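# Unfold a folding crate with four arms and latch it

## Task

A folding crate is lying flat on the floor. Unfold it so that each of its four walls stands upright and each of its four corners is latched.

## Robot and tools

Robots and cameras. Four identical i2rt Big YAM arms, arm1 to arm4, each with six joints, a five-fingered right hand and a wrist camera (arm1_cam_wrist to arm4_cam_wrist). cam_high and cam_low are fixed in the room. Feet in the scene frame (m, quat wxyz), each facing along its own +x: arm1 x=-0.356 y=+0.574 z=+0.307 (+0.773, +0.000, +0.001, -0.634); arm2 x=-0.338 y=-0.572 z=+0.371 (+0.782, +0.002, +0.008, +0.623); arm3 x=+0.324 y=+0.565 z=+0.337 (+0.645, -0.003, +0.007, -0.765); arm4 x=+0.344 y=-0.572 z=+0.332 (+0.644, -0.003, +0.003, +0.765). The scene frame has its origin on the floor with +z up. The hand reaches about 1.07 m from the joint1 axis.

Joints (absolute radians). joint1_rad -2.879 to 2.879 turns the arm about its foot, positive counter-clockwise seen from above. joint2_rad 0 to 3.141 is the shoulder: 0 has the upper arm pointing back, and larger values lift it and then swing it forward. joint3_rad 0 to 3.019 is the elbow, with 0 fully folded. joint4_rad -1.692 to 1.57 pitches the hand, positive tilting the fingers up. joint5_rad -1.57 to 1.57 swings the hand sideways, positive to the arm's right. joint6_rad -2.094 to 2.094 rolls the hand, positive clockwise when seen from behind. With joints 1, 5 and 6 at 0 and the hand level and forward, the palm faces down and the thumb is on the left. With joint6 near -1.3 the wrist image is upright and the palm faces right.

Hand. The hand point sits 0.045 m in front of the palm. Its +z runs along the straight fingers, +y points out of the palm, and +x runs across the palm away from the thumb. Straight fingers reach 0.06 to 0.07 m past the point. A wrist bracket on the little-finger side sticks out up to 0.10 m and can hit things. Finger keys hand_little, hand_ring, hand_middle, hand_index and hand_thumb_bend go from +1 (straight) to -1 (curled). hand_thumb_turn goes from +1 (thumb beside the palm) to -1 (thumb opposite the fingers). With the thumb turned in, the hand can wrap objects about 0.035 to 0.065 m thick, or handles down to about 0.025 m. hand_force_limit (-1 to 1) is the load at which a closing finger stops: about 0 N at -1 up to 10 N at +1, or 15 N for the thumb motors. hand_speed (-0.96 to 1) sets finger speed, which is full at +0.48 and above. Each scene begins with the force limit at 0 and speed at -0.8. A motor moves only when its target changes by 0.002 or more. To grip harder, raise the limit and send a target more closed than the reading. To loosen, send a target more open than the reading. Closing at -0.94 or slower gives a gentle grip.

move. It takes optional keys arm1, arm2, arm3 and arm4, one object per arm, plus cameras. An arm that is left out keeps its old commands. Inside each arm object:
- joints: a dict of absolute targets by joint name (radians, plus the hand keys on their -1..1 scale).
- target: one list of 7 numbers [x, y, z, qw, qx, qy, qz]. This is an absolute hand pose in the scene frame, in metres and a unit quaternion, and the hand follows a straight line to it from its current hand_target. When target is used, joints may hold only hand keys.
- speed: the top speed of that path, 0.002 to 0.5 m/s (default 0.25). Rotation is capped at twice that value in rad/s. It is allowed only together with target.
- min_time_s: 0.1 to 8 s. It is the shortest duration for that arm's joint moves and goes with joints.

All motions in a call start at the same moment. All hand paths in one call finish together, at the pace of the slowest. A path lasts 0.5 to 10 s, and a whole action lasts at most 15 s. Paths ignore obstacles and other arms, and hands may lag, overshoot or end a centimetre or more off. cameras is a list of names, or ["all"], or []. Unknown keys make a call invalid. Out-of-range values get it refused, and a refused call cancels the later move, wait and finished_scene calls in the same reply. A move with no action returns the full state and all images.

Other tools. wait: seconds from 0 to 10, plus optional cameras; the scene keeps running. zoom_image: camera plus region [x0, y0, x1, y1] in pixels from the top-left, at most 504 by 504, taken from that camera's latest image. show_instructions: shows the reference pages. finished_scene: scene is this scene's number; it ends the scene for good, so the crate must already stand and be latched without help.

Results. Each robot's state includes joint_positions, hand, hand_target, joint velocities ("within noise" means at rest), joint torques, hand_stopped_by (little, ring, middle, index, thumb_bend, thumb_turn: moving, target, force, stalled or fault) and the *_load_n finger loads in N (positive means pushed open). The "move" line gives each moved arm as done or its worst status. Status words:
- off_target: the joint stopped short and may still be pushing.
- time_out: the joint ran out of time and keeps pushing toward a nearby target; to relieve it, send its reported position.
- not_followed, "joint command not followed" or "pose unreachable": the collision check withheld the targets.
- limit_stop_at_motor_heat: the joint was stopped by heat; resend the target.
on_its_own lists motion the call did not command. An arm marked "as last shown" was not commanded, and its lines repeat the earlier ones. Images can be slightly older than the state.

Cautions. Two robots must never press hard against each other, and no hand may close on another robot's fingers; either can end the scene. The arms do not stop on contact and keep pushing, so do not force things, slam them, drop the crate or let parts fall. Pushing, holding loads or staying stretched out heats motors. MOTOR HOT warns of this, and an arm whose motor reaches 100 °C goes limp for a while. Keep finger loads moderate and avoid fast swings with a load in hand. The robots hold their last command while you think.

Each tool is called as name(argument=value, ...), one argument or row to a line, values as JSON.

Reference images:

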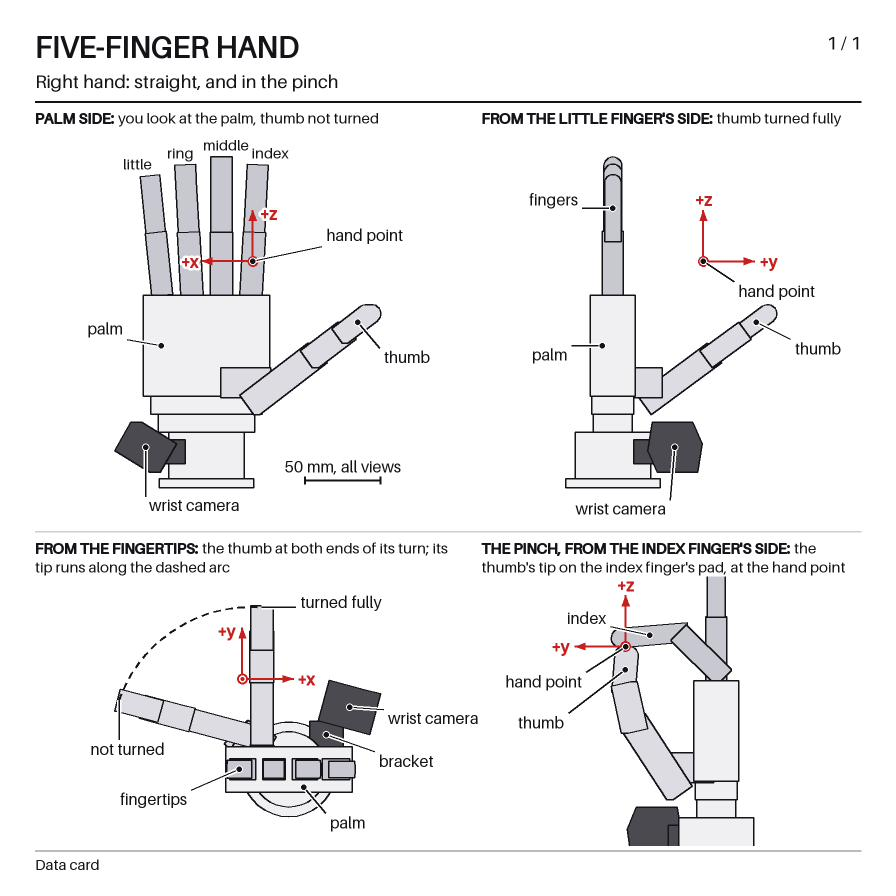

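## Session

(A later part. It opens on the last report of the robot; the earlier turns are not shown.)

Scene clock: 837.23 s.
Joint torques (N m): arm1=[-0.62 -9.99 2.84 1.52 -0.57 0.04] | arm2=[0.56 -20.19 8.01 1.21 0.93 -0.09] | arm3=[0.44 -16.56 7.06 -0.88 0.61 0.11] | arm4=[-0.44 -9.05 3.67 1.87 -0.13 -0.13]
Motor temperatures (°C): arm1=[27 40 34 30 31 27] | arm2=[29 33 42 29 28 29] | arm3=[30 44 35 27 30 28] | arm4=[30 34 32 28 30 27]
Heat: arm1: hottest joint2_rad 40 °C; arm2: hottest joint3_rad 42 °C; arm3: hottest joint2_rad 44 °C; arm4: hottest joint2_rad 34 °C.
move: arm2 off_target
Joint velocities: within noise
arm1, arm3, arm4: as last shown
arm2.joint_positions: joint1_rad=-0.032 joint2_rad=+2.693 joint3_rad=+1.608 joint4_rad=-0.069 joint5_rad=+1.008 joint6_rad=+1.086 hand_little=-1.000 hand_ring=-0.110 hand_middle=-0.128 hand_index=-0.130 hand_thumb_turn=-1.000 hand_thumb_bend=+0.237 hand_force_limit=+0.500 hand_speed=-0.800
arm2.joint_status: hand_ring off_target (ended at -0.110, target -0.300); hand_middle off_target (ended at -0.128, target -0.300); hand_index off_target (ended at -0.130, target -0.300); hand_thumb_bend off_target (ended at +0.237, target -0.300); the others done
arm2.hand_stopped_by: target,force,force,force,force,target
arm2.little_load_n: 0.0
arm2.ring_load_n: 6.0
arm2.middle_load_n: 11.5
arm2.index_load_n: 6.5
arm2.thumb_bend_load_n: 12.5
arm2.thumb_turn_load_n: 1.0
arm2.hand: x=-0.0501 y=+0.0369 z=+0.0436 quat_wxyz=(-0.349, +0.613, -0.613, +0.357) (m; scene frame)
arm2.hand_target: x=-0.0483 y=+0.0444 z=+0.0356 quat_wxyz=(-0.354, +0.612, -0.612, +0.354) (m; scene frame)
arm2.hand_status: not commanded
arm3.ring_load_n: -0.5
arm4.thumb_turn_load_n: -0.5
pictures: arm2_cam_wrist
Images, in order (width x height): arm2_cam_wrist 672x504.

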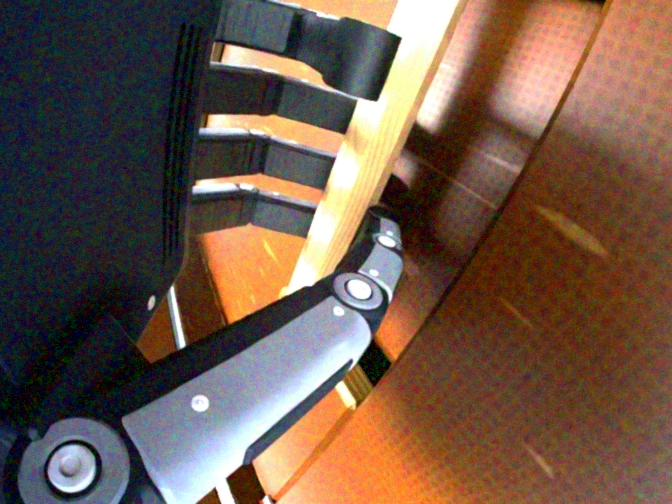

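move(
  arm2={"target": [-0.060, 0.045, 0.090, -0.354, 0.612, -0.612, 0.354], "speed": 0.08},
)

move(
  arm2={"target": [-0.078, 0.045, 0.165, -0.354, 0.612, -0.612, 0.354], "speed": 0.1},
  cameras=["arm2_cam_wrist", "cam_high"],
)

zoom_image(
  camera="cam_high",
  region=[340, 210, 540, 440],
)

Scene clock: 843.77 s.
Joint torques (N m): arm1=[-0.62 -10.05 2.81 1.52 -0.58 0.04] | arm2=[1.9 -26.29 3.64 -0.14 1.37 0.11] | arm3=[0.32 -15.91 7.05 -0.79 0.59 0.12] | arm4=[-0.26 -9.05 3.67 1.85 -0.13 -0.13]
Motor temperatures (°C): arm1=[27 40 34 30 31 27] | arm2=[29 33 41 29 28 29] | arm3=[30 43 35 27 30 28] | arm4=[30 34 32 28 30 27]
Heat: arm1: hottest joint2_rad 40 °C; arm2: hottest joint3_rad 41 °C; arm3: hottest joint2_rad 43 °C; arm4: hottest joint2_rad 34 °C.
move: arm2 off_target
Joint velocities: within noise
arm1, arm3, arm4: as last shown
arm1.little_load_n: -3.5
arm1.thumb_turn_load_n: -0.5
arm2.joint_positions: joint1_rad=-0.031 joint2_rad=+2.640 joint3_rad=+1.575 joint4_rad=-0.103 joint5_rad=+1.006 joint6_rad=+1.095 hand_little=-1.000 hand_ring=-0.110 hand_middle=-0.128 hand_index=-0.130 hand_thumb_turn=-1.000 hand_thumb_bend=+0.238 hand_force_limit=+0.500 hand_speed=-0.800
arm2.joint_status: not commanded
arm2.hand_stopped_by: target,force,force,force,force,target
arm2.little_load_n: 0.0
arm2.ring_load_n: 4.5
arm2.middle_load_n: 8.0
arm2.index_load_n: 2.0
arm2.thumb_bend_load_n: 17.0
arm2.thumb_turn_load_n: 3.0
arm2.hand: x=-0.0506 y=+0.0361 z=+0.0659 quat_wxyz=(-0.346, +0.613, -0.614, +0.357) (m; scene frame)
arm2.hand_target: x=-0.0597 y=+0.0454 z=+0.0891 quat_wxyz=(-0.354, +0.612, -0.612, +0.354) (m; scene frame)
arm2.hand_status: off_target (0.027 m and 1.0 deg from the pose sent, 0.048 m and 0.6 deg at the start)
arm3.ring_load_n: 0.0
arm3.index_load_n: -0.5
arm4.thumb_turn_load_n: 0.0
pictures: none

Scene clock: 845.33 s.
Joint torques (N m): arm1=[-0.56 -9.99 2.81 1.54 -0.58 0.03] | arm2=[1.49 -25.58 4.82 -0.12 1.58 0.05] | arm3=[0.56 -15.85 7.02 -0.85 0.57 0.12] | arm4=[-0.5 -9 3.67 1.85 -0.12 -0.13]
Motor temperatures (°C): arm1=[27 40 34 30 31 27] | arm2=[29 34 41 29 29 29] | arm3=[30 43 35 27 30 28] | arm4=[30 34 32 28 30 27]
Heat: arm1: hottest joint2_rad 40 °C; arm2: hottest joint3_rad 41 °C; arm3: hottest joint2_rad 43 °C; arm4: hottest joint2_rad 34 °C.
move: arm2 off_target
Joint velocities: within noise
arm1, arm4: as last shown
arm2.joint_positions: joint1_rad=+0.004 joint2_rad=+2.475 joint3_rad=+1.483 joint4_rad=-0.239 joint5_rad=+1.014 joint6_rad=+1.157 hand_little=-1.000 hand_ring=-0.111 hand_middle=-0.129 hand_index=-0.130 hand_thumb_turn=-1.000 hand_thumb_bend=+0.236 hand_force_limit=+0.500 hand_speed=-0.800
arm2.joint_status: not commanded
arm2.hand_stopped_by: target,force,force,force,force,target
arm2.little_load_n: 0.0
arm2.ring_load_n: 1.0
arm2.middle_load_n: 1.0
arm2.index_load_n: 0.0
arm2.thumb_bend_load_n: 4.0
arm2.thumb_turn_load_n: 2.0
arm2.hand: x=-0.0722 y=+0.0347 z=+0.1356 quat_wxyz=(-0.341, +0.617, -0.613, +0.358) (m; scene frame)
arm2.hand_target: x=-0.0777 y=+0.0452 z=+0.1638 quat_wxyz=(-0.354, +0.612, -0.612, +0.354) (m; scene frame)
arm2.hand_status: off_target (0.032 m and 1.6 deg from the pose sent, 0.103 m and 1.0 deg at the start)
arm3.joint_positions: joint1_rad=+0.302 joint2_rad=+1.731 joint3_rad=+1.382 joint4_rad=-1.454 joint5_rad=+1.022 joint6_rad=+1.842 hand_little=-1.000 hand_ring=+0.300 hand_middle=+0.300 hand_index=+0.300 hand_thumb_turn=-1.000 hand_thumb_bend=+0.700 hand_force_limit=+0.500 hand_speed=-0.800
arm3.joint_status: not commanded
arm3.hand_stopped_by: target,target,target,target,target,target
arm3.little_load_n: 0.0
arm3.ring_load_n: 0.0
arm3.middle_load_n: 0.0
arm3.index_load_n: 0.0
arm3.thumb_bend_load_n: 0.0
arm3.thumb_turn_load_n: 0.0
arm3.hand: x=+0.2533 y=+0.0481 z=+0.4748 quat_wxyz=(+0.358, -0.613, -0.610, +0.352) (m; scene frame)
arm3.hand_target: x=+0.2599 y=+0.0500 z=+0.4800 quat_wxyz=(+0.354, -0.612, -0.612, +0.354) (m; scene frame)
arm3.hand_status: not commanded
arm4.little_load_n: -3.0
pictures: arm2_cam_wrist, cam_high
Images, in order (width x height): arm2_cam_wrist 672x504, cam_high 896x504.

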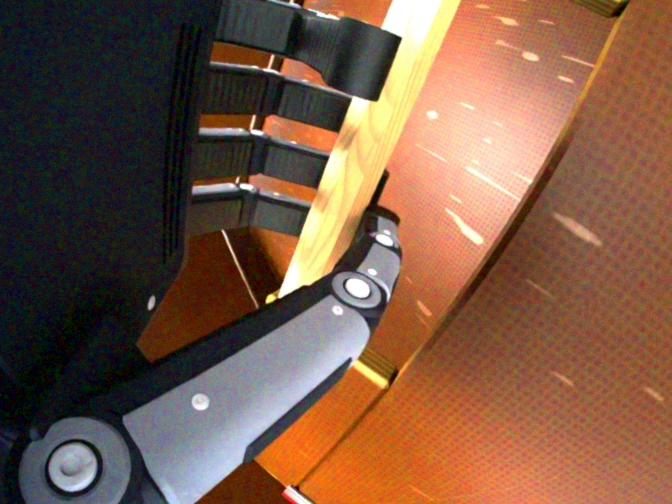

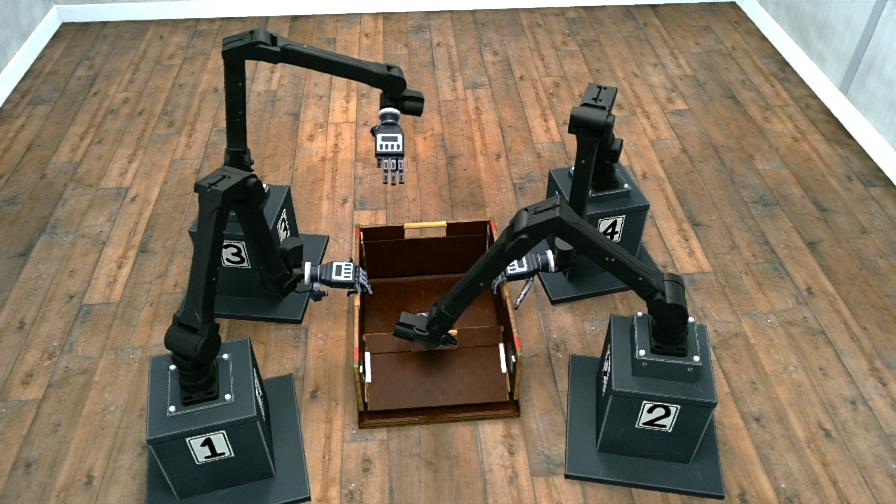

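Scaled by 2.191 from the camera's 896x504 image, which has a finer 1280x720 frame.

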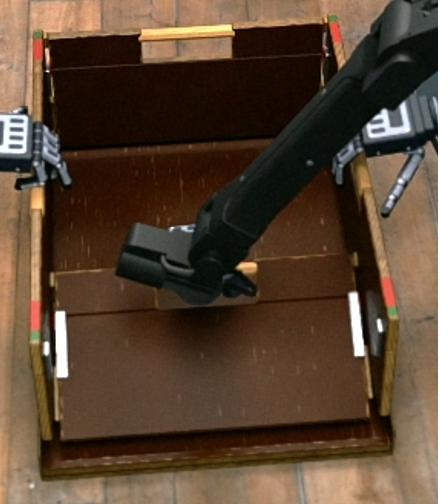

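Rising well. Continue the arc.

move(
  arm2={"target": [-0.101, 0.045, 0.215, -0.354, 0.612, -0.612, 0.354], "speed": 0.1},
)

move(
  arm2={"target": [-0.156, 0.045, 0.250, -0.354, 0.612, -0.612, 0.354], "speed": 0.1},
)

move(
  arm2={"target": [-0.211, 0.045, 0.275, -0.354, 0.612, -0.612, 0.354], "speed": 0.1},
  cameras=["arm2_cam_wrist", "cam_high", "cam_low"],
)

zoom_image(
  camera="cam_high",
  region=[340, 210, 540, 440],
)

Scene clock: 851.37 s.
Joint torques (N m): arm1=[-0.62 -9.88 2.8 1.5 -0.57 0.04] | arm2=[0.79 -26.11 5.5 -0.17 1.78 0.17] | arm3=[0.56 -15.97 7.06 -0.81 0.58 0.11] | arm4=[-0.32 -9 3.66 1.87 -0.12 -0.13]
Motor temperatures (°C): arm1=[27 40 34 30 31 27] | arm2=[29 34 41 28 29 29] | arm3=[30 43 35 27 30 28] | arm4=[30 34 32 28 30 27]
Heat: arm1: hottest joint2_rad 40 °C; arm2: hottest joint3_rad 41 °C; arm3: hottest joint2_rad 43 °C; arm4: hottest joint2_rad 34 °C.
move: arm2 off_target
Joint velocities: within noise
arm1, arm3, arm4: as last shown
arm2.joint_positions: joint1_rad=+0.050 joint2_rad=+2.376 joint3_rad=+1.445 joint4_rad=-0.376 joint5_rad=+1.022 joint6_rad=+1.225 hand_little=-1.000 hand_ring=-0.111 hand_middle=-0.129 hand_index=-0.130 hand_thumb_turn=-1.000 hand_thumb_bend=+0.236 hand_force_limit=+0.500 hand_speed=-0.800
arm2.joint_status: not commanded
arm2.hand_stopped_by: target,force,force,force,force,target
arm2.little_load_n: 0.0
arm2.ring_load_n: 1.5
arm2.middle_load_n: 2.0
arm2.index_load_n: 0.0
arm2.thumb_bend_load_n: 7.5
arm2.thumb_turn_load_n: 2.0
arm2.hand: x=-0.1010 y=+0.0335 z=+0.1793 quat_wxyz=(-0.336, +0.624, -0.608, +0.359) (m; scene frame)
arm2.hand_target: x=-0.1009 y=+0.0450 z=+0.2136 quat_wxyz=(-0.354, +0.612, -0.612, +0.354) (m; scene frame)
arm2.hand_status: off_target (0.037 m and 2.6 deg from the pose sent, 0.085 m and 1.6 deg at the start)
arm4.little_load_n: -3.5
arm4.thumb_turn_load_n: -0.5
pictures: none

Scene clock: 853.10 s.
Joint torques (N m): arm1=[-0.67 -9.99 2.84 1.52 -0.57 0.03] | arm2=[1.67 -24.88 6.67 -0.47 1.5 0.02] | arm3=[0.21 -15.62 7.09 -0.77 0.58 0.11] | arm4=[-0.5 -9.05 3.7 1.88 -0.13 -0.13]
Motor temperatures (°C): arm1=[27 40 34 30 31 27] | arm2=[29 34 41 28 29 29] | arm3=[30 43 35 27 30 28] | arm4=[30 34 32 28 30 27]
Heat: arm1: hottest joint2_rad 40 °C; arm2: hottest joint3_rad 41 °C; arm3: hottest joint2_rad 43 °C; arm4: hottest joint2_rad 34 °C.
move: arm2 off_target
Joint velocities: within noise
arm1, arm3, arm4: as last shown
arm1.thumb_turn_load_n: 0.0
arm2.joint_positions: joint1_rad=+0.137 joint2_rad=+2.300 joint3_rad=+1.439 joint4_rad=-0.603 joint5_rad=+1.050 joint6_rad=+1.410 hand_little=-1.000 hand_ring=-0.111 hand_middle=-0.129 hand_index=-0.130 hand_thumb_turn=-1.000 hand_thumb_bend=+0.236 hand_force_limit=+0.500 hand_speed=-0.800
arm2.joint_status: not commanded
arm2.hand_stopped_by: target,force,force,force,force,target
arm2.little_load_n: 0.0
arm2.ring_load_n: 1.0
arm2.middle_load_n: 1.0
arm2.index_load_n: 0.0
arm2.thumb_bend_load_n: 4.0
arm2.thumb_turn_load_n: 1.5
arm2.hand: x=-0.1496 y=+0.0317 z=+0.2199 quat_wxyz=(-0.337, +0.618, -0.610, +0.364) (m; scene frame)
arm2.hand_target: x=-0.1558 y=+0.0447 z=+0.2492 quat_wxyz=(-0.354, +0.612, -0.612, +0.354) (m; scene frame)
arm2.hand_status: off_target (0.034 m and 2.3 deg from the pose sent, 0.090 m and 2.6 deg at the start)
arm4.thumb_turn_load_n: 0.0
pictures: none

Scene clock: 854.67 s.
Joint torques (N m): arm1=[-0.56 -9.99 2.84 1.52 -0.57 0.03] | arm2=[0.62 -23.06 9.68 -1.22 1.4 -0.02] | arm3=[0.67 -16.38 7.06 -0.76 0.57 0.11] | arm4=[-0.5 -9 3.69 1.84 -0.13 -0.13]
Motor temperatures (°C): arm1=[27 40 34 30 31 27] | arm2=[29 34 41 28 29 29] | arm3=[30 43 35 27 30 28] | arm4=[30 34 32 28 30 27]
Heat: arm1: hottest joint2_rad 40 °C; arm2: hottest joint3_rad 41 °C; arm3: hottest joint2_rad 43 °C; arm4: hottest joint2_rad 34 °C.
move: arm2 off_target
Joint velocities: within noise
arm1.joint_positions: joint1_rad=+0.883 joint2_rad=+2.112 joint3_rad=+0.694 joint4_rad=+1.152 joint5_rad=+1.058 joint6_rad=+0.239 hand_little=-1.000 hand_ring=+0.096 hand_middle=-0.199 hand_index=-0.218 hand_thumb_turn=+1.000 hand_thumb_bend=+1.000 hand_force_limit=+0.000 hand_speed=-0.800
arm1.joint_status: not commanded
arm1.hand_stopped_by: target,force,force,force,target,target
arm1.little_load_n: -3.5
arm1.ring_load_n: 0.0
arm1.middle_load_n: 0.0
arm1.index_load_n: 0.0
arm1.thumb_bend_load_n: 0.0
arm1.thumb_turn_load_n: -0.5
arm1.hand: x=+0.0324 y=+0.1988 z=+0.2448 quat_wxyz=(-0.003, +0.001, -0.752, +0.659) (m; scene frame)
arm1.hand_target: x=+0.0277 y=+0.1904 z=+0.2353 quat_wxyz=(+0.000, +0.000, -0.755, +0.656) (m; scene frame)
arm1.hand_status: not commanded
arm2.joint_positions: joint1_rad=+0.240 joint2_rad=+2.258 joint3_rad=+1.443 joint4_rad=-0.822 joint5_rad=+1.057 joint6_rad=+1.612 hand_little=-1.000 hand_ring=-0.111 hand_middle=-0.129 hand_index=-0.130 hand_thumb_turn=-1.000 hand_thumb_bend=+0.235 hand_force_limit=+0.500 hand_speed=-0.800
arm2.joint_status: not commanded
arm2.hand_stopped_by: target,force,force,force,force,target
arm2.little_load_n: 0.0
arm2.ring_load_n: 1.0
arm2.middle_load_n: 1.5
arm2.index_load_n: 0.0
arm2.thumb_bend_load_n: 4.5
arm2.thumb_turn_load_n: 3.0
arm2.hand: x=-0.2082 y=+0.0247 z=+0.2453 quat_wxyz=(-0.340, +0.618, -0.608, +0.364) (m; scene frame)
arm2.hand_target: x=-0.2110 y=+0.0442 z=+0.2750 quat_wxyz=(-0.354, +0.612, -0.612, +0.354) (m; scene frame)
arm2.hand_status: off_target (0.036 m and 2.2 deg from the pose sent, 0.084 m and 2.3 deg at the start)
arm3: as last shown
arm4.joint_positions: joint1_rad=+0.936 joint2_rad=+2.191 joint3_rad=+0.713 joint4_rad=+1.197 joint5_rad=+1.079 joint6_rad=+0.250 hand_little=-1.000 hand_ring=-0.006 hand_middle=-0.043 hand_index=-0.079 hand_thumb_turn=+1.000 hand_thumb_bend=+1.000 hand_force_limit=+0.000 hand_speed=-0.800
arm4.joint_status: not commanded
arm4.hand_stopped_by: target,force,force,force,target,target
arm4.little_load_n: -3.0
arm4.ring_load_n: 0.0
arm4.middle_load_n: 0.0
arm4.index_load_n: 0.0
arm4.thumb_bend_load_n: 0.0
arm4.thumb_turn_load_n: 0.0
arm4.hand: x=-0.0493 y=-0.2073 z=+0.2412 quat_wxyz=(-0.656, +0.755, +0.004, -0.003) (m; scene frame)
arm4.hand_target: x=-0.0477 y=-0.1983 z=+0.2352 quat_wxyz=(-0.656, +0.755, +0.000, +0.000) (m; scene frame)
arm4.hand_status: not commanded
pictures: arm2_cam_wrist, cam_high, cam_low
Images, in order (width x height): arm2_cam_wrist 672x504, cam_high 896x504, cam_low 896x504.

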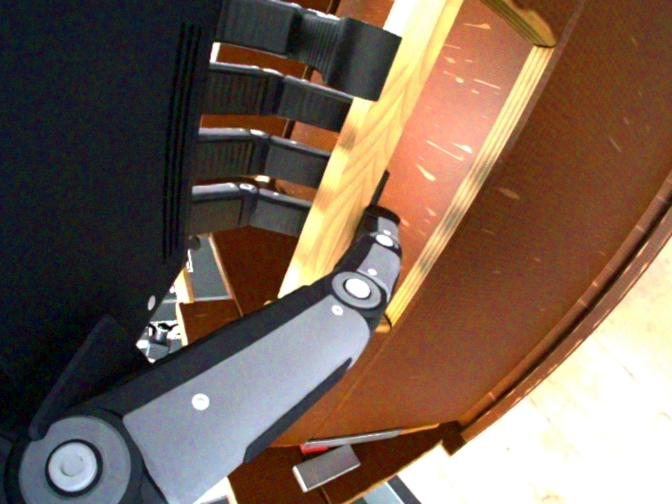

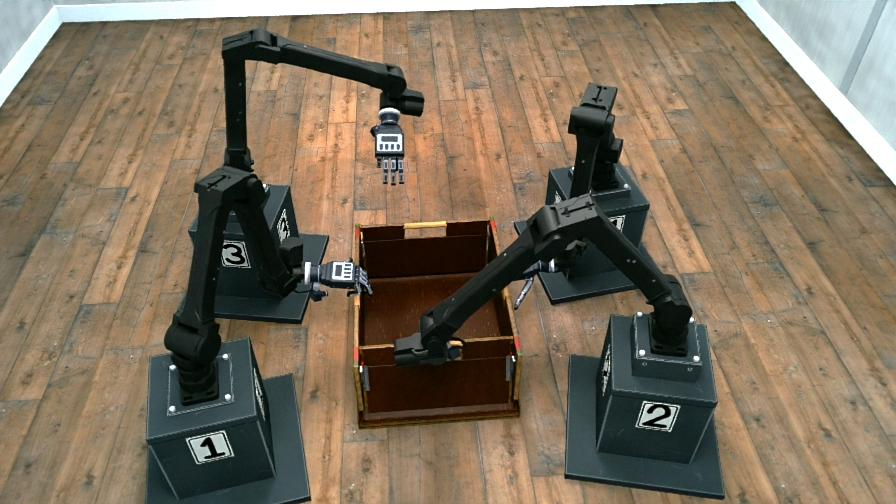

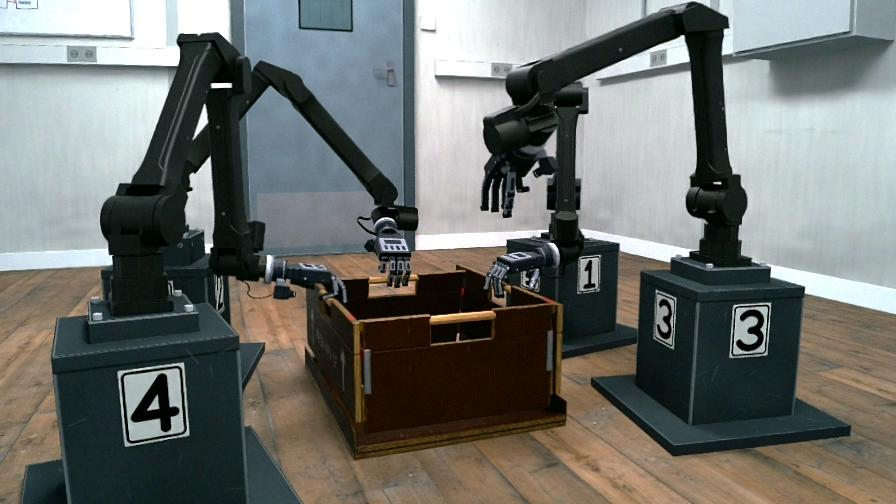

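Scaled by 2.191 from the camera's 896x504 image, which has a finer 1280x720 frame.

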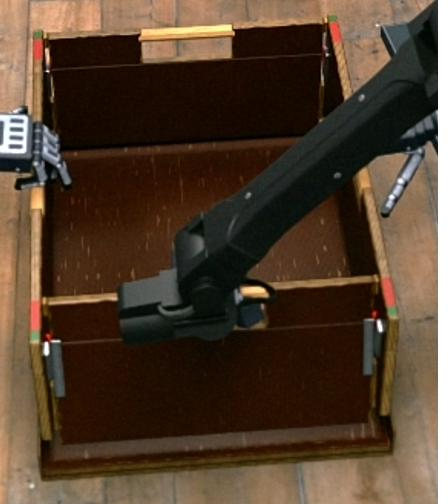

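move(
  arm2={"target": [-0.262, 0.045, 0.270, -0.354, 0.612, -0.612, 0.354], "speed": 0.08},
)

move(
  arm2={"target": [-0.300, 0.045, 0.265, -0.354, 0.612, -0.612, 0.354], "speed": 0.06},
  cameras=["arm2_cam_wrist", "cam_high", "cam_low"],
)

zoom_image(
  camera="cam_high",
  region=[340, 320, 400, 400],
)

zoom_image(
  camera="cam_high",
  region=[480, 320, 540, 400],
)

Scene clock: 860.10 s.
Joint torques (N m): arm1=[-0.62 -9.99 2.81 1.51 -0.58 0.04] | arm2=[1.85 -20.78 10.78 -1.29 1.4 0.02] | arm3=[0.73 -15.85 7.09 -0.73 0.57 0.09] | arm4=[-0.56 -9.05 3.66 1.87 -0.13 -0.13]
Motor temperatures (°C): arm1=[27 40 34 30 31 27] | arm2=[29 35 41 28 29 29] | arm3=[30 43 35 27 30 28] | arm4=[30 35 32 28 30 27]
Heat: arm1: hottest joint2_rad 40 °C; arm2: hottest joint3_rad 41 °C; arm3: hottest joint2_rad 43 °C; arm4: hottest joint2_rad 35 °C.
move: arm2 off_target
Joint velocities: within noise
arm1, arm3, arm4: as last shown
arm1.thumb_turn_load_n: 0.0
arm2.joint_positions: joint1_rad=+0.318 joint2_rad=+2.266 joint3_rad=+1.486 joint4_rad=-0.991 joint5_rad=+1.046 joint6_rad=+1.775 hand_little=-1.000 hand_ring=-0.110 hand_middle=-0.129 hand_index=-0.130 hand_thumb_turn=-1.000 hand_thumb_bend=+0.237 hand_force_limit=+0.500 hand_speed=-0.800
arm2.joint_status: not commanded
arm2.hand_stopped_by: target,force,force,force,force,target
arm2.little_load_n: 0.5
arm2.ring_load_n: 2.0
arm2.middle_load_n: 3.0
arm2.index_load_n: 0.0
arm2.thumb_bend_load_n: 10.5
arm2.thumb_turn_load_n: 2.5
arm2.hand: x=-0.2530 y=+0.0248 z=+0.2545 quat_wxyz=(-0.342, +0.616, -0.611, +0.362) (m; scene frame)
arm2.hand_target: x=-0.2621 y=+0.0441 z=+0.2703 quat_wxyz=(-0.354, +0.613, -0.612, +0.353) (m; scene frame)
arm2.hand_status: off_target (0.027 m and 1.8 deg from the pose sent, 0.063 m and 2.2 deg at the start)
arm4.little_load_n: -3.5
arm4.index_load_n: 0.5
pictures: none

Scene clock: 861.53 s.
Joint torques (N m): arm1=[-0.56 -9.99 2.84 1.52 -0.57 0.04] | arm2=[4.25 -20.19 10.82 -1.37 0.62 0.12] | arm3=[0.56 -15.91 7.06 -0.87 0.58 0.09] | arm4=[-0.44 -9.11 3.69 1.85 -0.13 -0.13]
Motor temperatures (°C): arm1=[27 40 34 30 31 27] | arm2=[29 35 41 28 29 29] | arm3=[30 43 35 27 30 28] | arm4=[30 35 32 28 30 27]
Heat: arm1: hottest joint2_rad 40 °C; arm2: hottest joint3_rad 41 °C; arm3: hottest joint2_rad 43 °C; arm4: hottest joint2_rad 35 °C.
move: arm2 off_target
Joint velocities: within noise
arm1, arm3, arm4: as last shown
arm1.thumb_turn_load_n: -0.5
arm2.joint_positions: joint1_rad=+0.350 joint2_rad=+2.297 joint3_rad=+1.535 joint4_rad=-1.111 joint5_rad=+1.047 joint6_rad=+1.895 hand_little=-1.000 hand_ring=-0.110 hand_middle=-0.128 hand_index=-0.130 hand_thumb_turn=-1.000 hand_thumb_bend=+0.236 hand_force_limit=+0.500 hand_speed=-0.800
arm2.joint_status: not commanded
arm2.hand_stopped_by: target,force,force,force,force,target
arm2.little_load_n: 0.0
arm2.ring_load_n: 10.5
arm2.middle_load_n: 7.0
arm2.index_load_n: 0.0
arm2.thumb_bend_load_n: 7.5
arm2.thumb_turn_load_n: -1.0
arm2.hand: x=-0.2689 y=+0.0246 z=+0.2545 quat_wxyz=(-0.343, +0.604, -0.616, +0.371) (m; scene frame)
arm2.hand_target: x=-0.3000 y=+0.0433 z=+0.2654 quat_wxyz=(-0.354, +0.613, -0.612, +0.353) (m; scene frame)
arm2.hand_status: off_target (0.039 m and 2.5 deg from the pose sent, 0.052 m and 1.8 deg at the start)
arm4.index_load_n: 0.0
pictures: arm2_cam_wrist, cam_high, cam_low
Images, in order (width x height): arm2_cam_wrist 672x504, cam_high 896x504, cam_low 896x504.

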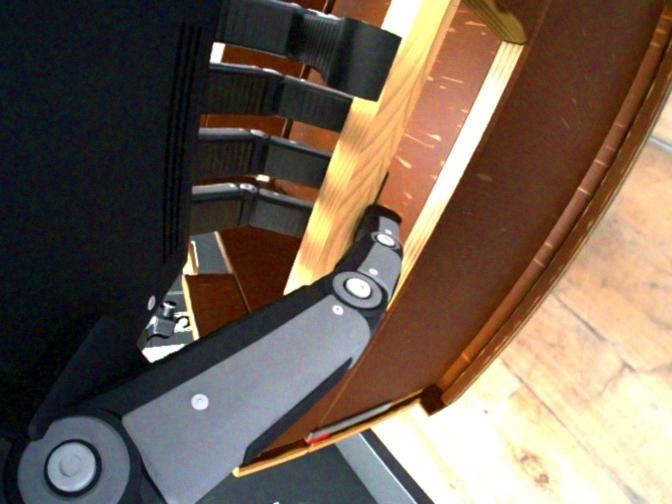

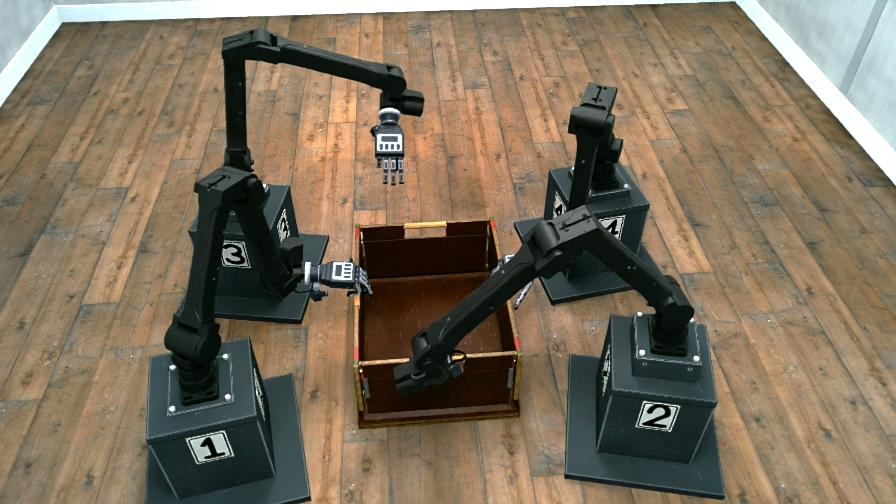

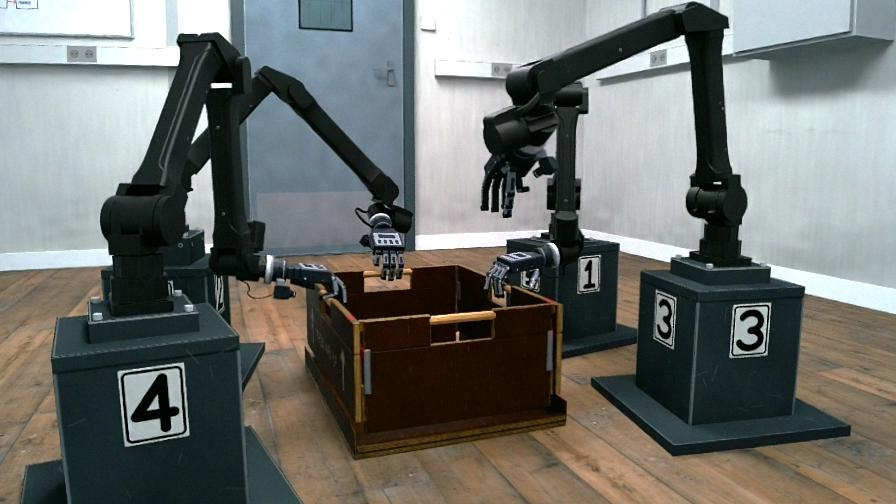

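Scaled by 6.300 from the camera's 896x504 image, which has a finer 1280x720 frame.

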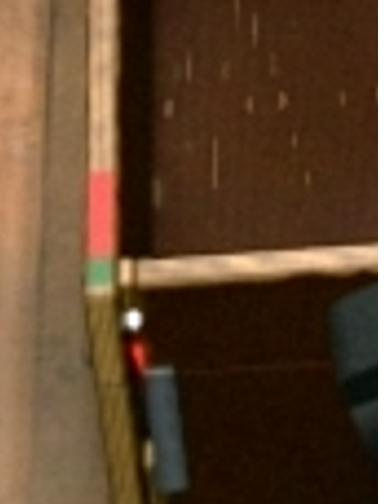

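Scaled by 6.300 from the camera's 896x504 image, which has a finer 1280x720 frame.

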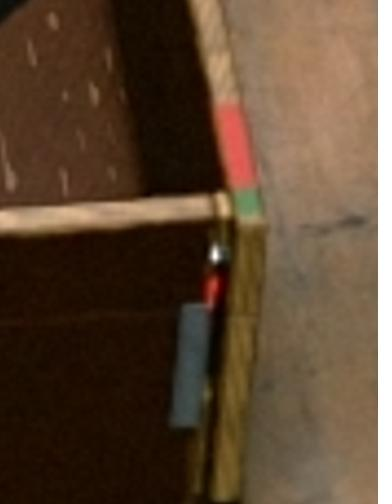

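move(
  arm2={"target": [-0.240, 0.032, 0.255, -0.354, 0.612, -0.612, 0.354], "speed": 0.06},
  cameras=["cam_high"],
)

zoom_image(
  camera="cam_high",
  region=[340, 320, 400, 400],
)

zoom_image(
  camera="cam_high",
  region=[480, 320, 540, 400],
)

Scene clock: 867.33 s.
Joint torques (N m): arm1=[-0.56 -10.11 2.82 1.51 -0.57 0.03] | arm2=[-0.73 -23.36 5.41 0.12 1.26 -0.07] | arm3=[0.62 -16.09 6.97 -0.8 0.58 0.11] | arm4=[-0.5 -9.05 3.67 1.87 -0.13 -0.13]
Motor temperatures (°C): arm1=[27 40 34 30 31 27] | arm2=[29 35 41 28 29 29] | arm3=[30 42 35 27 30 28] | arm4=[30 35 32 28 30 27]
Heat: arm1: hottest joint2_rad 40 °C; arm2: hottest joint3_rad 41 °C; arm3: hottest joint2_rad 42 °C; arm4: hottest joint2_rad 35 °C.
move: arm2 off_target
Joint velocities: within noise
arm1, arm3, arm4: as last shown
arm2.joint_positions: joint1_rad=+0.312 joint2_rad=+2.288 joint3_rad=+1.479 joint4_rad=-0.916 joint5_rad=+1.056 joint6_rad=+1.730 hand_little=-1.000 hand_ring=-0.111 hand_middle=-0.129 hand_index=-0.130 hand_thumb_turn=-1.000 hand_thumb_bend=+0.235 hand_force_limit=+0.500 hand_speed=-0.800
arm2.joint_status: not commanded
arm2.hand_stopped_by: target,force,force,force,force,target
arm2.little_load_n: -0.5
arm2.ring_load_n: 0.0
arm2.middle_load_n: 0.0
arm2.index_load_n: 0.0
arm2.thumb_bend_load_n: 1.0
arm2.thumb_turn_load_n: 0.5
arm2.hand: x=-0.2498 y=+0.0292 z=+0.2403 quat_wxyz=(-0.348, +0.619, -0.606, +0.359) (m; scene frame)
arm2.hand_target: x=-0.2400 y=+0.0319 z=+0.2547 quat_wxyz=(-0.354, +0.612, -0.612, +0.354) (m; scene frame)
arm2.hand_status: off_target (0.018 m and 1.4 deg from the pose sent, 0.030 m and 2.5 deg at the start)
arm4.middle_load_n: -0.5
pictures: cam_high
Images, in order (width x height): cam_high 896x504.

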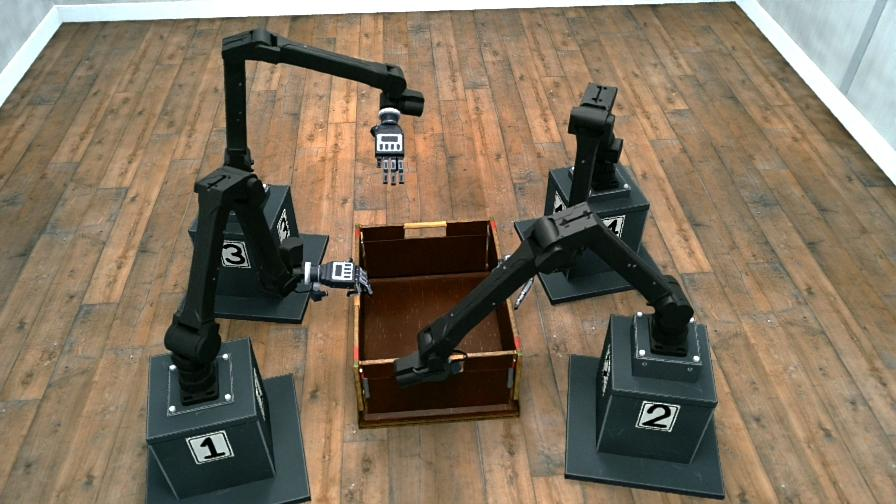

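Scaled by 6.300 from the camera's 896x504 image, which has a finer 1280x720 frame.

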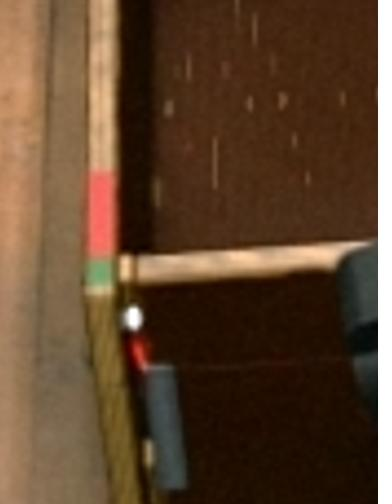

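Scaled by 6.300 from the camera's 896x504 image, which has a finer 1280x720 frame.

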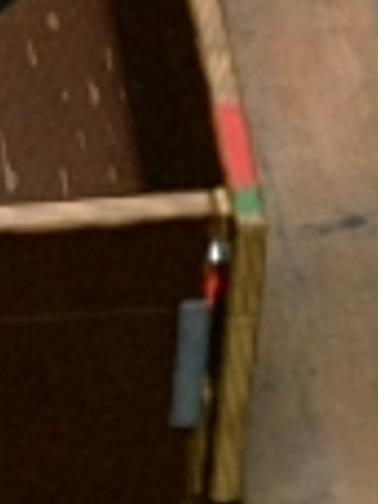

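move(
  arm2={"target": [-0.256, 0.030, 0.250, -0.354, 0.612, -0.612, 0.354], "speed": 0.06, "joints": {"hand_ring": 0.4, "hand_middle": 0.4, "hand_index": 0.4, "hand_thumb_bend": 0.7}},
  arm1={"target": [0.030, 0.197, 0.240, 0, 0, 0.755, -0.656], "speed": 0.06, "joints": {"hand_ring": 1, "hand_middle": 1, "hand_index": 1}},
  arm4={"target": [-0.049, -0.206, 0.238, -0.656, 0.755, 0, 0], "speed": 0.06, "joints": {"hand_ring": 1, "hand_middle": 1, "hand_index": 1}},
)

move(
  arm2={"target": [-0.200, 0.030, 0.345, -0.354, 0.612, -0.612, 0.354], "speed": 0.12},
  arm1={"target": [0.030, 0.195, 0.350, 0, 0, 0.755, -0.656], "speed": 0.12},
  arm4={"target": [-0.049, -0.204, 0.350, -0.656, 0.755, 0, 0], "speed": 0.12},
  cameras=["cam_high", "cam_low"],
)

zoom_image(
  camera="cam_high",
  region=[340, 210, 540, 440],
)

Scene clock: 880.77 s.
Joint torques (N m): arm1=[0.56 -11.4 2.18 0.87 0.06 0.11] | arm2=[1.32 -21.25 6.35 -0.64 1.03 0.11] | arm3=[0.44 -15.97 7.08 -0.76 0.58 0.11] | arm4=[1.03 -10.11 2.81 1.4 0.38 -0.03]
Motor temperatures (°C): arm1=[27 40 34 30 31 27] | arm2=[29 35 40 28 29 29] | arm3=[30 42 35 27 30 28] | arm4=[30 35 32 28 30 27]
Heat: arm1: hottest joint2_rad 40 °C; arm2: hottest joint3_rad 40 °C; arm3: hottest joint2_rad 42 °C; arm4: hottest joint2_rad 35 °C.
move: arm1 done; arm2 off_target; arm4 done
Joint velocities: within noise
arm1.joint_positions: joint1_rad=+0.883 joint2_rad=+2.112 joint3_rad=+0.694 joint4_rad=+1.152 joint5_rad=+1.060 joint6_rad=+0.239 hand_little=-1.000 hand_ring=+1.000 hand_middle=+1.000 hand_index=+1.000 hand_thumb_turn=+1.000 hand_thumb_bend=+1.000 hand_force_limit=+0.000 hand_speed=-0.800
arm1.joint_status: all done
arm1.hand_stopped_by: target,target,target,target,target,target
arm1.little_load_n: -3.0
arm1.ring_load_n: 0.0
arm1.middle_load_n: 0.0
arm1.index_load_n: 0.0
arm1.thumb_bend_load_n: 0.0
arm1.thumb_turn_load_n: -0.5
arm1.hand: x=+0.0320 y=+0.1987 z=+0.2449 quat_wxyz=(-0.003, +0.000, -0.752, +0.660) (m; scene frame)
arm1.hand_target: x=+0.0299 y=+0.1970 z=+0.2401 quat_wxyz=(+0.000, +0.000, -0.755, +0.656) (m; scene frame)
arm1.hand_status: done (0.006 m and 0.6 deg from the pose sent, 0.006 m and 0.7 deg at the start)
arm2.joint_positions: joint1_rad=+0.313 joint2_rad=+2.288 joint3_rad=+1.479 joint4_rad=-0.933 joint5_rad=+1.057 joint6_rad=+1.760 hand_little=-1.000 hand_ring=+0.400 hand_middle=+0.400 hand_index=+0.400 hand_thumb_turn=-1.000 hand_thumb_bend=+0.700 hand_force_limit=+0.500 hand_speed=-0.800
arm2.joint_status: all done
arm2.hand_stopped_by: target,target,target,target,target,target
arm2.little_load_n: 0.0
arm2.ring_load_n: 0.0
arm2.middle_load_n: 0.0
arm2.index_load_n: 0.0
arm2.thumb_bend_load_n: 0.0
arm2.thumb_turn_load_n: 0.0
arm2.hand: x=-0.2490 y=+0.0273 z=+0.2412 quat_wxyz=(-0.350, +0.613, -0.611, +0.359) (m; scene frame)
arm2.hand_target: x=-0.2560 y=+0.0300 z=+0.2499 quat_wxyz=(-0.354, +0.612, -0.612, +0.354) (m; scene frame)
arm2.hand_status: off_target (0.012 m and 0.8 deg from the pose sent, 0.012 m and 1.3 deg at the start)
arm3: as last shown
arm3.little_load_n: 0.5
arm3.middle_load_n: -0.5
arm4.joint_positions: joint1_rad=+0.936 joint2_rad=+2.191 joint3_rad=+0.713 joint4_rad=+1.197 joint5_rad=+1.085 joint6_rad=+0.250 hand_little=-1.000 hand_ring=+1.000 hand_middle=+1.000 hand_index=+1.000 hand_thumb_turn=+1.000 hand_thumb_bend=+1.000 hand_force_limit=+0.000 hand_speed=-0.800
arm4.joint_status: all done
arm4.hand_stopped_by: target,target,target,target,target,target
arm4.little_load_n: -2.0
arm4.ring_load_n: 0.0
arm4.middle_load_n: 0.0
arm4.index_load_n: -0.5
arm4.thumb_bend_load_n: 0.0
arm4.thumb_turn_load_n: 0.0
arm4.hand: x=-0.0483 y=-0.2071 z=+0.2414 quat_wxyz=(-0.657, +0.754, +0.002, -0.001) (m; scene frame)
arm4.hand_target: x=-0.0489 y=-0.2060 z=+0.2381 quat_wxyz=(-0.656, +0.755, +0.000, +0.000) (m; scene frame)
arm4.hand_status: done (0.004 m and 0.3 deg from the pose sent, 0.003 m and 0.6 deg at the start)
pictures: none

Scene clock: 882.60 s.
Joint torques (N m): arm1=[0.32 -11.4 3.95 1.16 0.07 0.08] | arm2=[-0.03 -21.71 6.67 0.2 1.13 -0.13] | arm3=[0.67 -16.15 7.08 -0.87 0.58 0.1] | arm4=[0.79 -10.05 4.9 1.22 0.26 -0.06]
Motor temperatures (°C): arm1=[27 40 34 30 31 27] | arm2=[29 35 40 28 29 29] | arm3=[30 42 35 27 30 28] | arm4=[30 35 32 28 30 27]
Heat: arm1: hottest joint2_rad 40 °C; arm2: hottest joint3_rad 40 °C; arm3: hottest joint2_rad 42 °C; arm4: hottest joint2_rad 35 °C.
move: arm1 done; arm2 done; arm4 done
Joint velocities: within noise
arm1.joint_positions: joint1_rad=+0.883 joint2_rad=+1.771 joint3_rad=+0.668 joint4_rad=+0.819 joint5_rad=+1.056 joint6_rad=+0.239 hand_little=-1.000 hand_ring=+1.000 hand_middle=+1.000 hand_index=+1.000 hand_thumb_turn=+1.000 hand_thumb_bend=+1.000 hand_force_limit=+0.000 hand_speed=-0.800
arm1.joint_status: not commanded
arm1.hand_stopped_by: target,target,target,target,target,target
arm1.little_load_n: 0.0
arm1.ring_load_n: 0.0
arm1.middle_load_n: -0.5
arm1.index_load_n: 0.0
arm1.thumb_bend_load_n: 0.0
arm1.thumb_turn_load_n: -0.5
arm1.hand: x=+0.0339 y=+0.1982 z=+0.3461 quat_wxyz=(+0.002, +0.006, -0.755, +0.656) (m; scene frame)
arm1.hand_target: x=+0.0299 y=+0.1950 z=+0.3500 quat_wxyz=(+0.000, +0.000, -0.755, +0.656) (m; scene frame)
arm1.hand_status: done (0.006 m and 0.7 deg from the pose sent, 0.105 m and 0.6 deg at the start)
arm2.joint_positions: joint1_rad=+0.235 joint2_rad=+2.099 joint3_rad=+1.445 joint4_rad=-0.933 joint5_rad=+1.064 joint6_rad=+1.594 hand_little=-1.000 hand_ring=+0.400 hand_middle=+0.400 hand_index=+0.400 hand_thumb_turn=-1.000 hand_thumb_bend=+0.700 hand_force_limit=+0.500 hand_speed=-0.800
arm2.joint_status: not commanded
arm2.hand_stopped_by: target,target,target,target,target,target
arm2.little_load_n: 0.0
arm2.ring_load_n: 0.0
arm2.middle_load_n: -0.5
arm2.index_load_n: 0.0
arm2.thumb_bend_load_n: 0.0
arm2.thumb_turn_load_n: 0.0
arm2.hand: x=-0.2032 y=+0.0324 z=+0.3356 quat_wxyz=(-0.353, +0.612, -0.612, +0.355) (m; scene frame)
arm2.hand_target: x=-0.1999 y=+0.0300 z=+0.3447 quat_wxyz=(-0.354, +0.612, -0.612, +0.354) (m; scene frame)
arm2.hand_status: done (0.010 m and 0.2 deg from the pose sent, 0.115 m and 0.8 deg at the start)
arm3.joint_positions: joint1_rad=+0.302 joint2_rad=+1.731 joint3_rad=+1.382 joint4_rad=-1.454 joint5_rad=+1.022 joint6_rad=+1.842 hand_little=-1.000 hand_ring=+0.300 hand_middle=+0.300 hand_index=+0.300 hand_thumb_turn=-1.000 hand_thumb_bend=+0.700 hand_force_limit=+0.500 hand_speed=-0.800
arm3.joint_status: not commanded
arm3.hand_stopped_by: target,target,target,target,target,target
arm3.little_load_n: 0.0
arm3.ring_load_n: -0.5
arm3.middle_load_n: 0.0
arm3.index_load_n: 0.0
arm3.thumb_bend_load_n: 0.0
arm3.thumb_turn_load_n: 0.0
arm3.hand: x=+0.2533 y=+0.0481 z=+0.4748 quat_wxyz=(+0.358, -0.613, -0.610, +0.352) (m; scene frame)
arm3.hand_target: x=+0.2599 y=+0.0500 z=+0.4800 quat_wxyz=(+0.354, -0.612, -0.612, +0.354) (m; scene frame)
arm3.hand_status: not commanded
arm4.joint_positions: joint1_rad=+0.936 joint2_rad=+1.840 joint3_rad=+0.664 joint4_rad=+0.893 joint5_rad=+1.085 joint6_rad=+0.250 hand_little=-1.000 hand_ring=+1.000 hand_middle=+1.000 hand_index=+1.000 hand_thumb_turn=+1.000 hand_thumb_bend=+1.000 hand_force_limit=+0.000 hand_speed=-0.800
arm4.joint_status: not commanded
arm4.hand_stopped_by: target,target,target,target,target,target
arm4.little_load_n: 0.0
arm4.ring_load_n: 0.0
arm4.middle_load_n: 0.0
arm4.index_load_n: 0.0
arm4.thumb_bend_load_n: 0.0
arm4.thumb_turn_load_n: 0.0
arm4.hand: x=-0.0503 y=-0.2052 z=+0.3470 quat_wxyz=(-0.656, +0.755, +0.003, +0.000) (m; scene frame)
arm4.hand_target: x=-0.0490 y=-0.2041 z=+0.3498 quat_wxyz=(-0.656, +0.755, +0.000, +0.000) (m; scene frame)
arm4.hand_status: done (0.003 m and 0.3 deg from the pose sent, 0.109 m and 0.3 deg at the start)
pictures: cam_high, cam_low
Images, in order (width x height): cam_high 896x504, cam_low 896x504.

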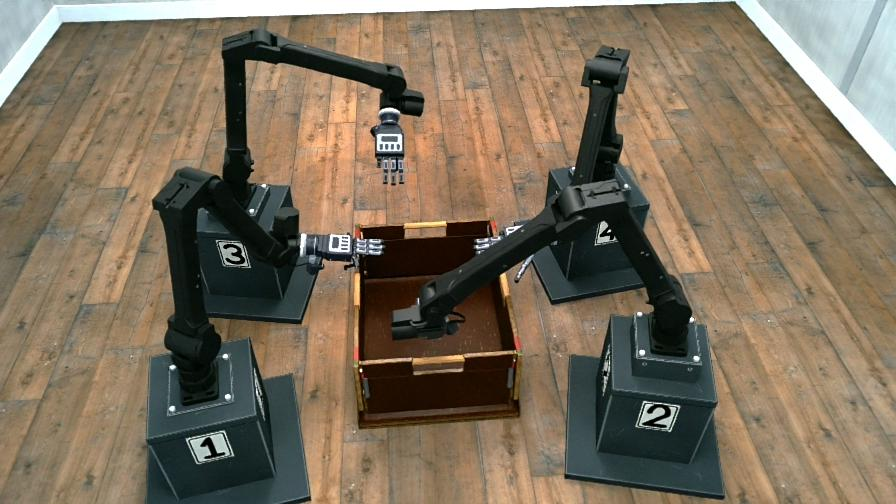

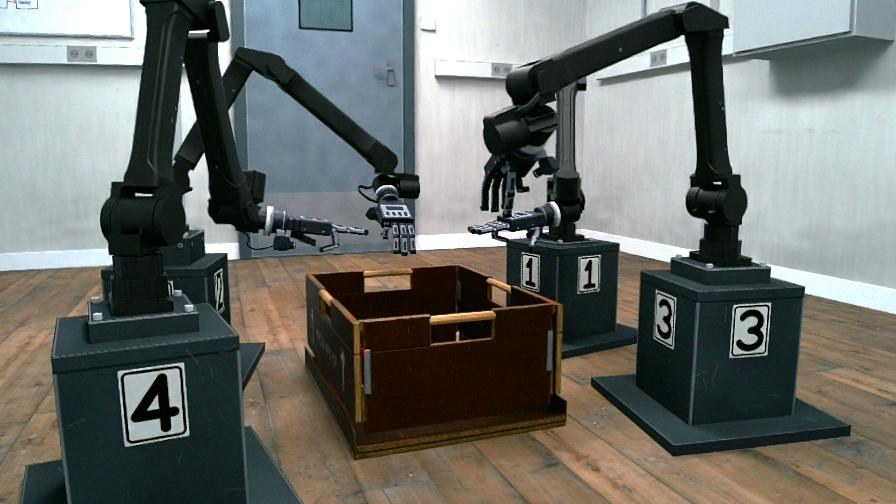

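Scaled by 2.191 from the camera's 896x504 image, which has a finer 1280x720 frame.

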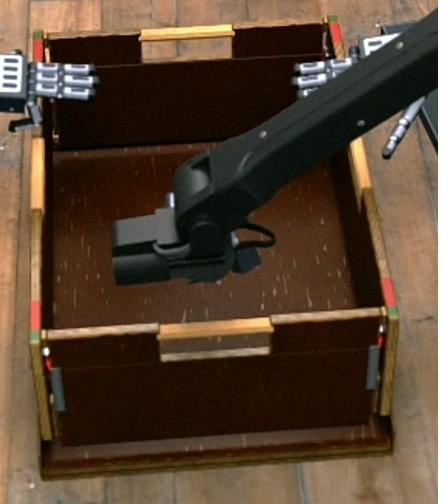

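zoom_image(
  camera="cam_low",
  region=[300, 255, 380, 455],
)

zoom_image(
  camera="cam_low",
  region=[500, 255, 580, 455],
)

zoom_image(
  camera="cam_high",
  region=[340, 210, 420, 290],
)

zoom_image(
  camera="cam_high",
  region=[460, 210, 520, 290],
)

zoom_image(
  camera="cam_high",
  region=[340, 330, 400, 430],
)

zoom_image(
  camera="cam_high",
  region=[480, 330, 540, 430],
)

Scaled by 2.520 from the camera's 896x504 image, which has a finer 1280x720 frame.

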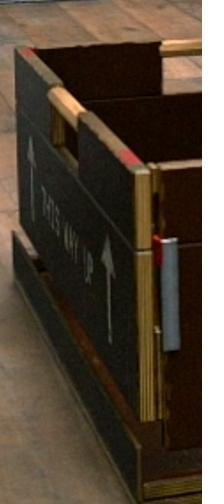

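Scaled by 2.520 from the camera's 896x504 image, which has a finer 1280x720 frame.

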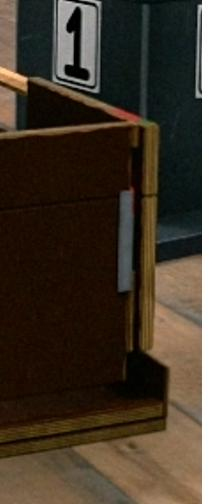

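Scaled by 6.300 from the camera's 896x504 image, which has a finer 1280x720 frame.

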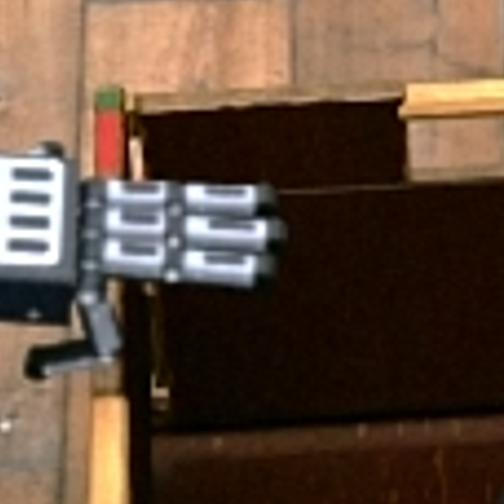

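Scaled by 6.300 from the camera's 896x504 image, which has a finer 1280x720 frame.

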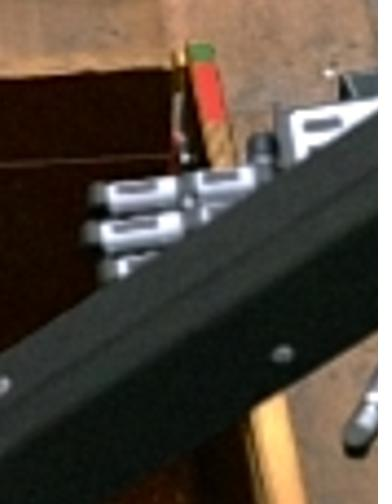

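Scaled by 5.040 from the camera's 896x504 image, which has a finer 1280x720 frame.

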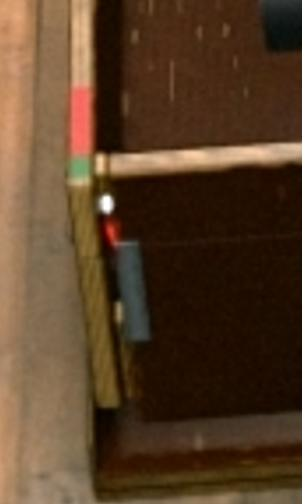

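Scaled by 5.040 from the camera's 896x504 image, which has a finer 1280x720 frame.

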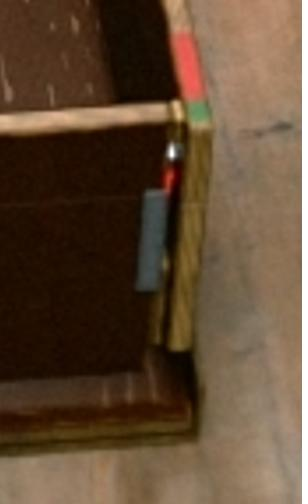

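finished_scene(
  scene=1,
)

The scene is finished: the task was done.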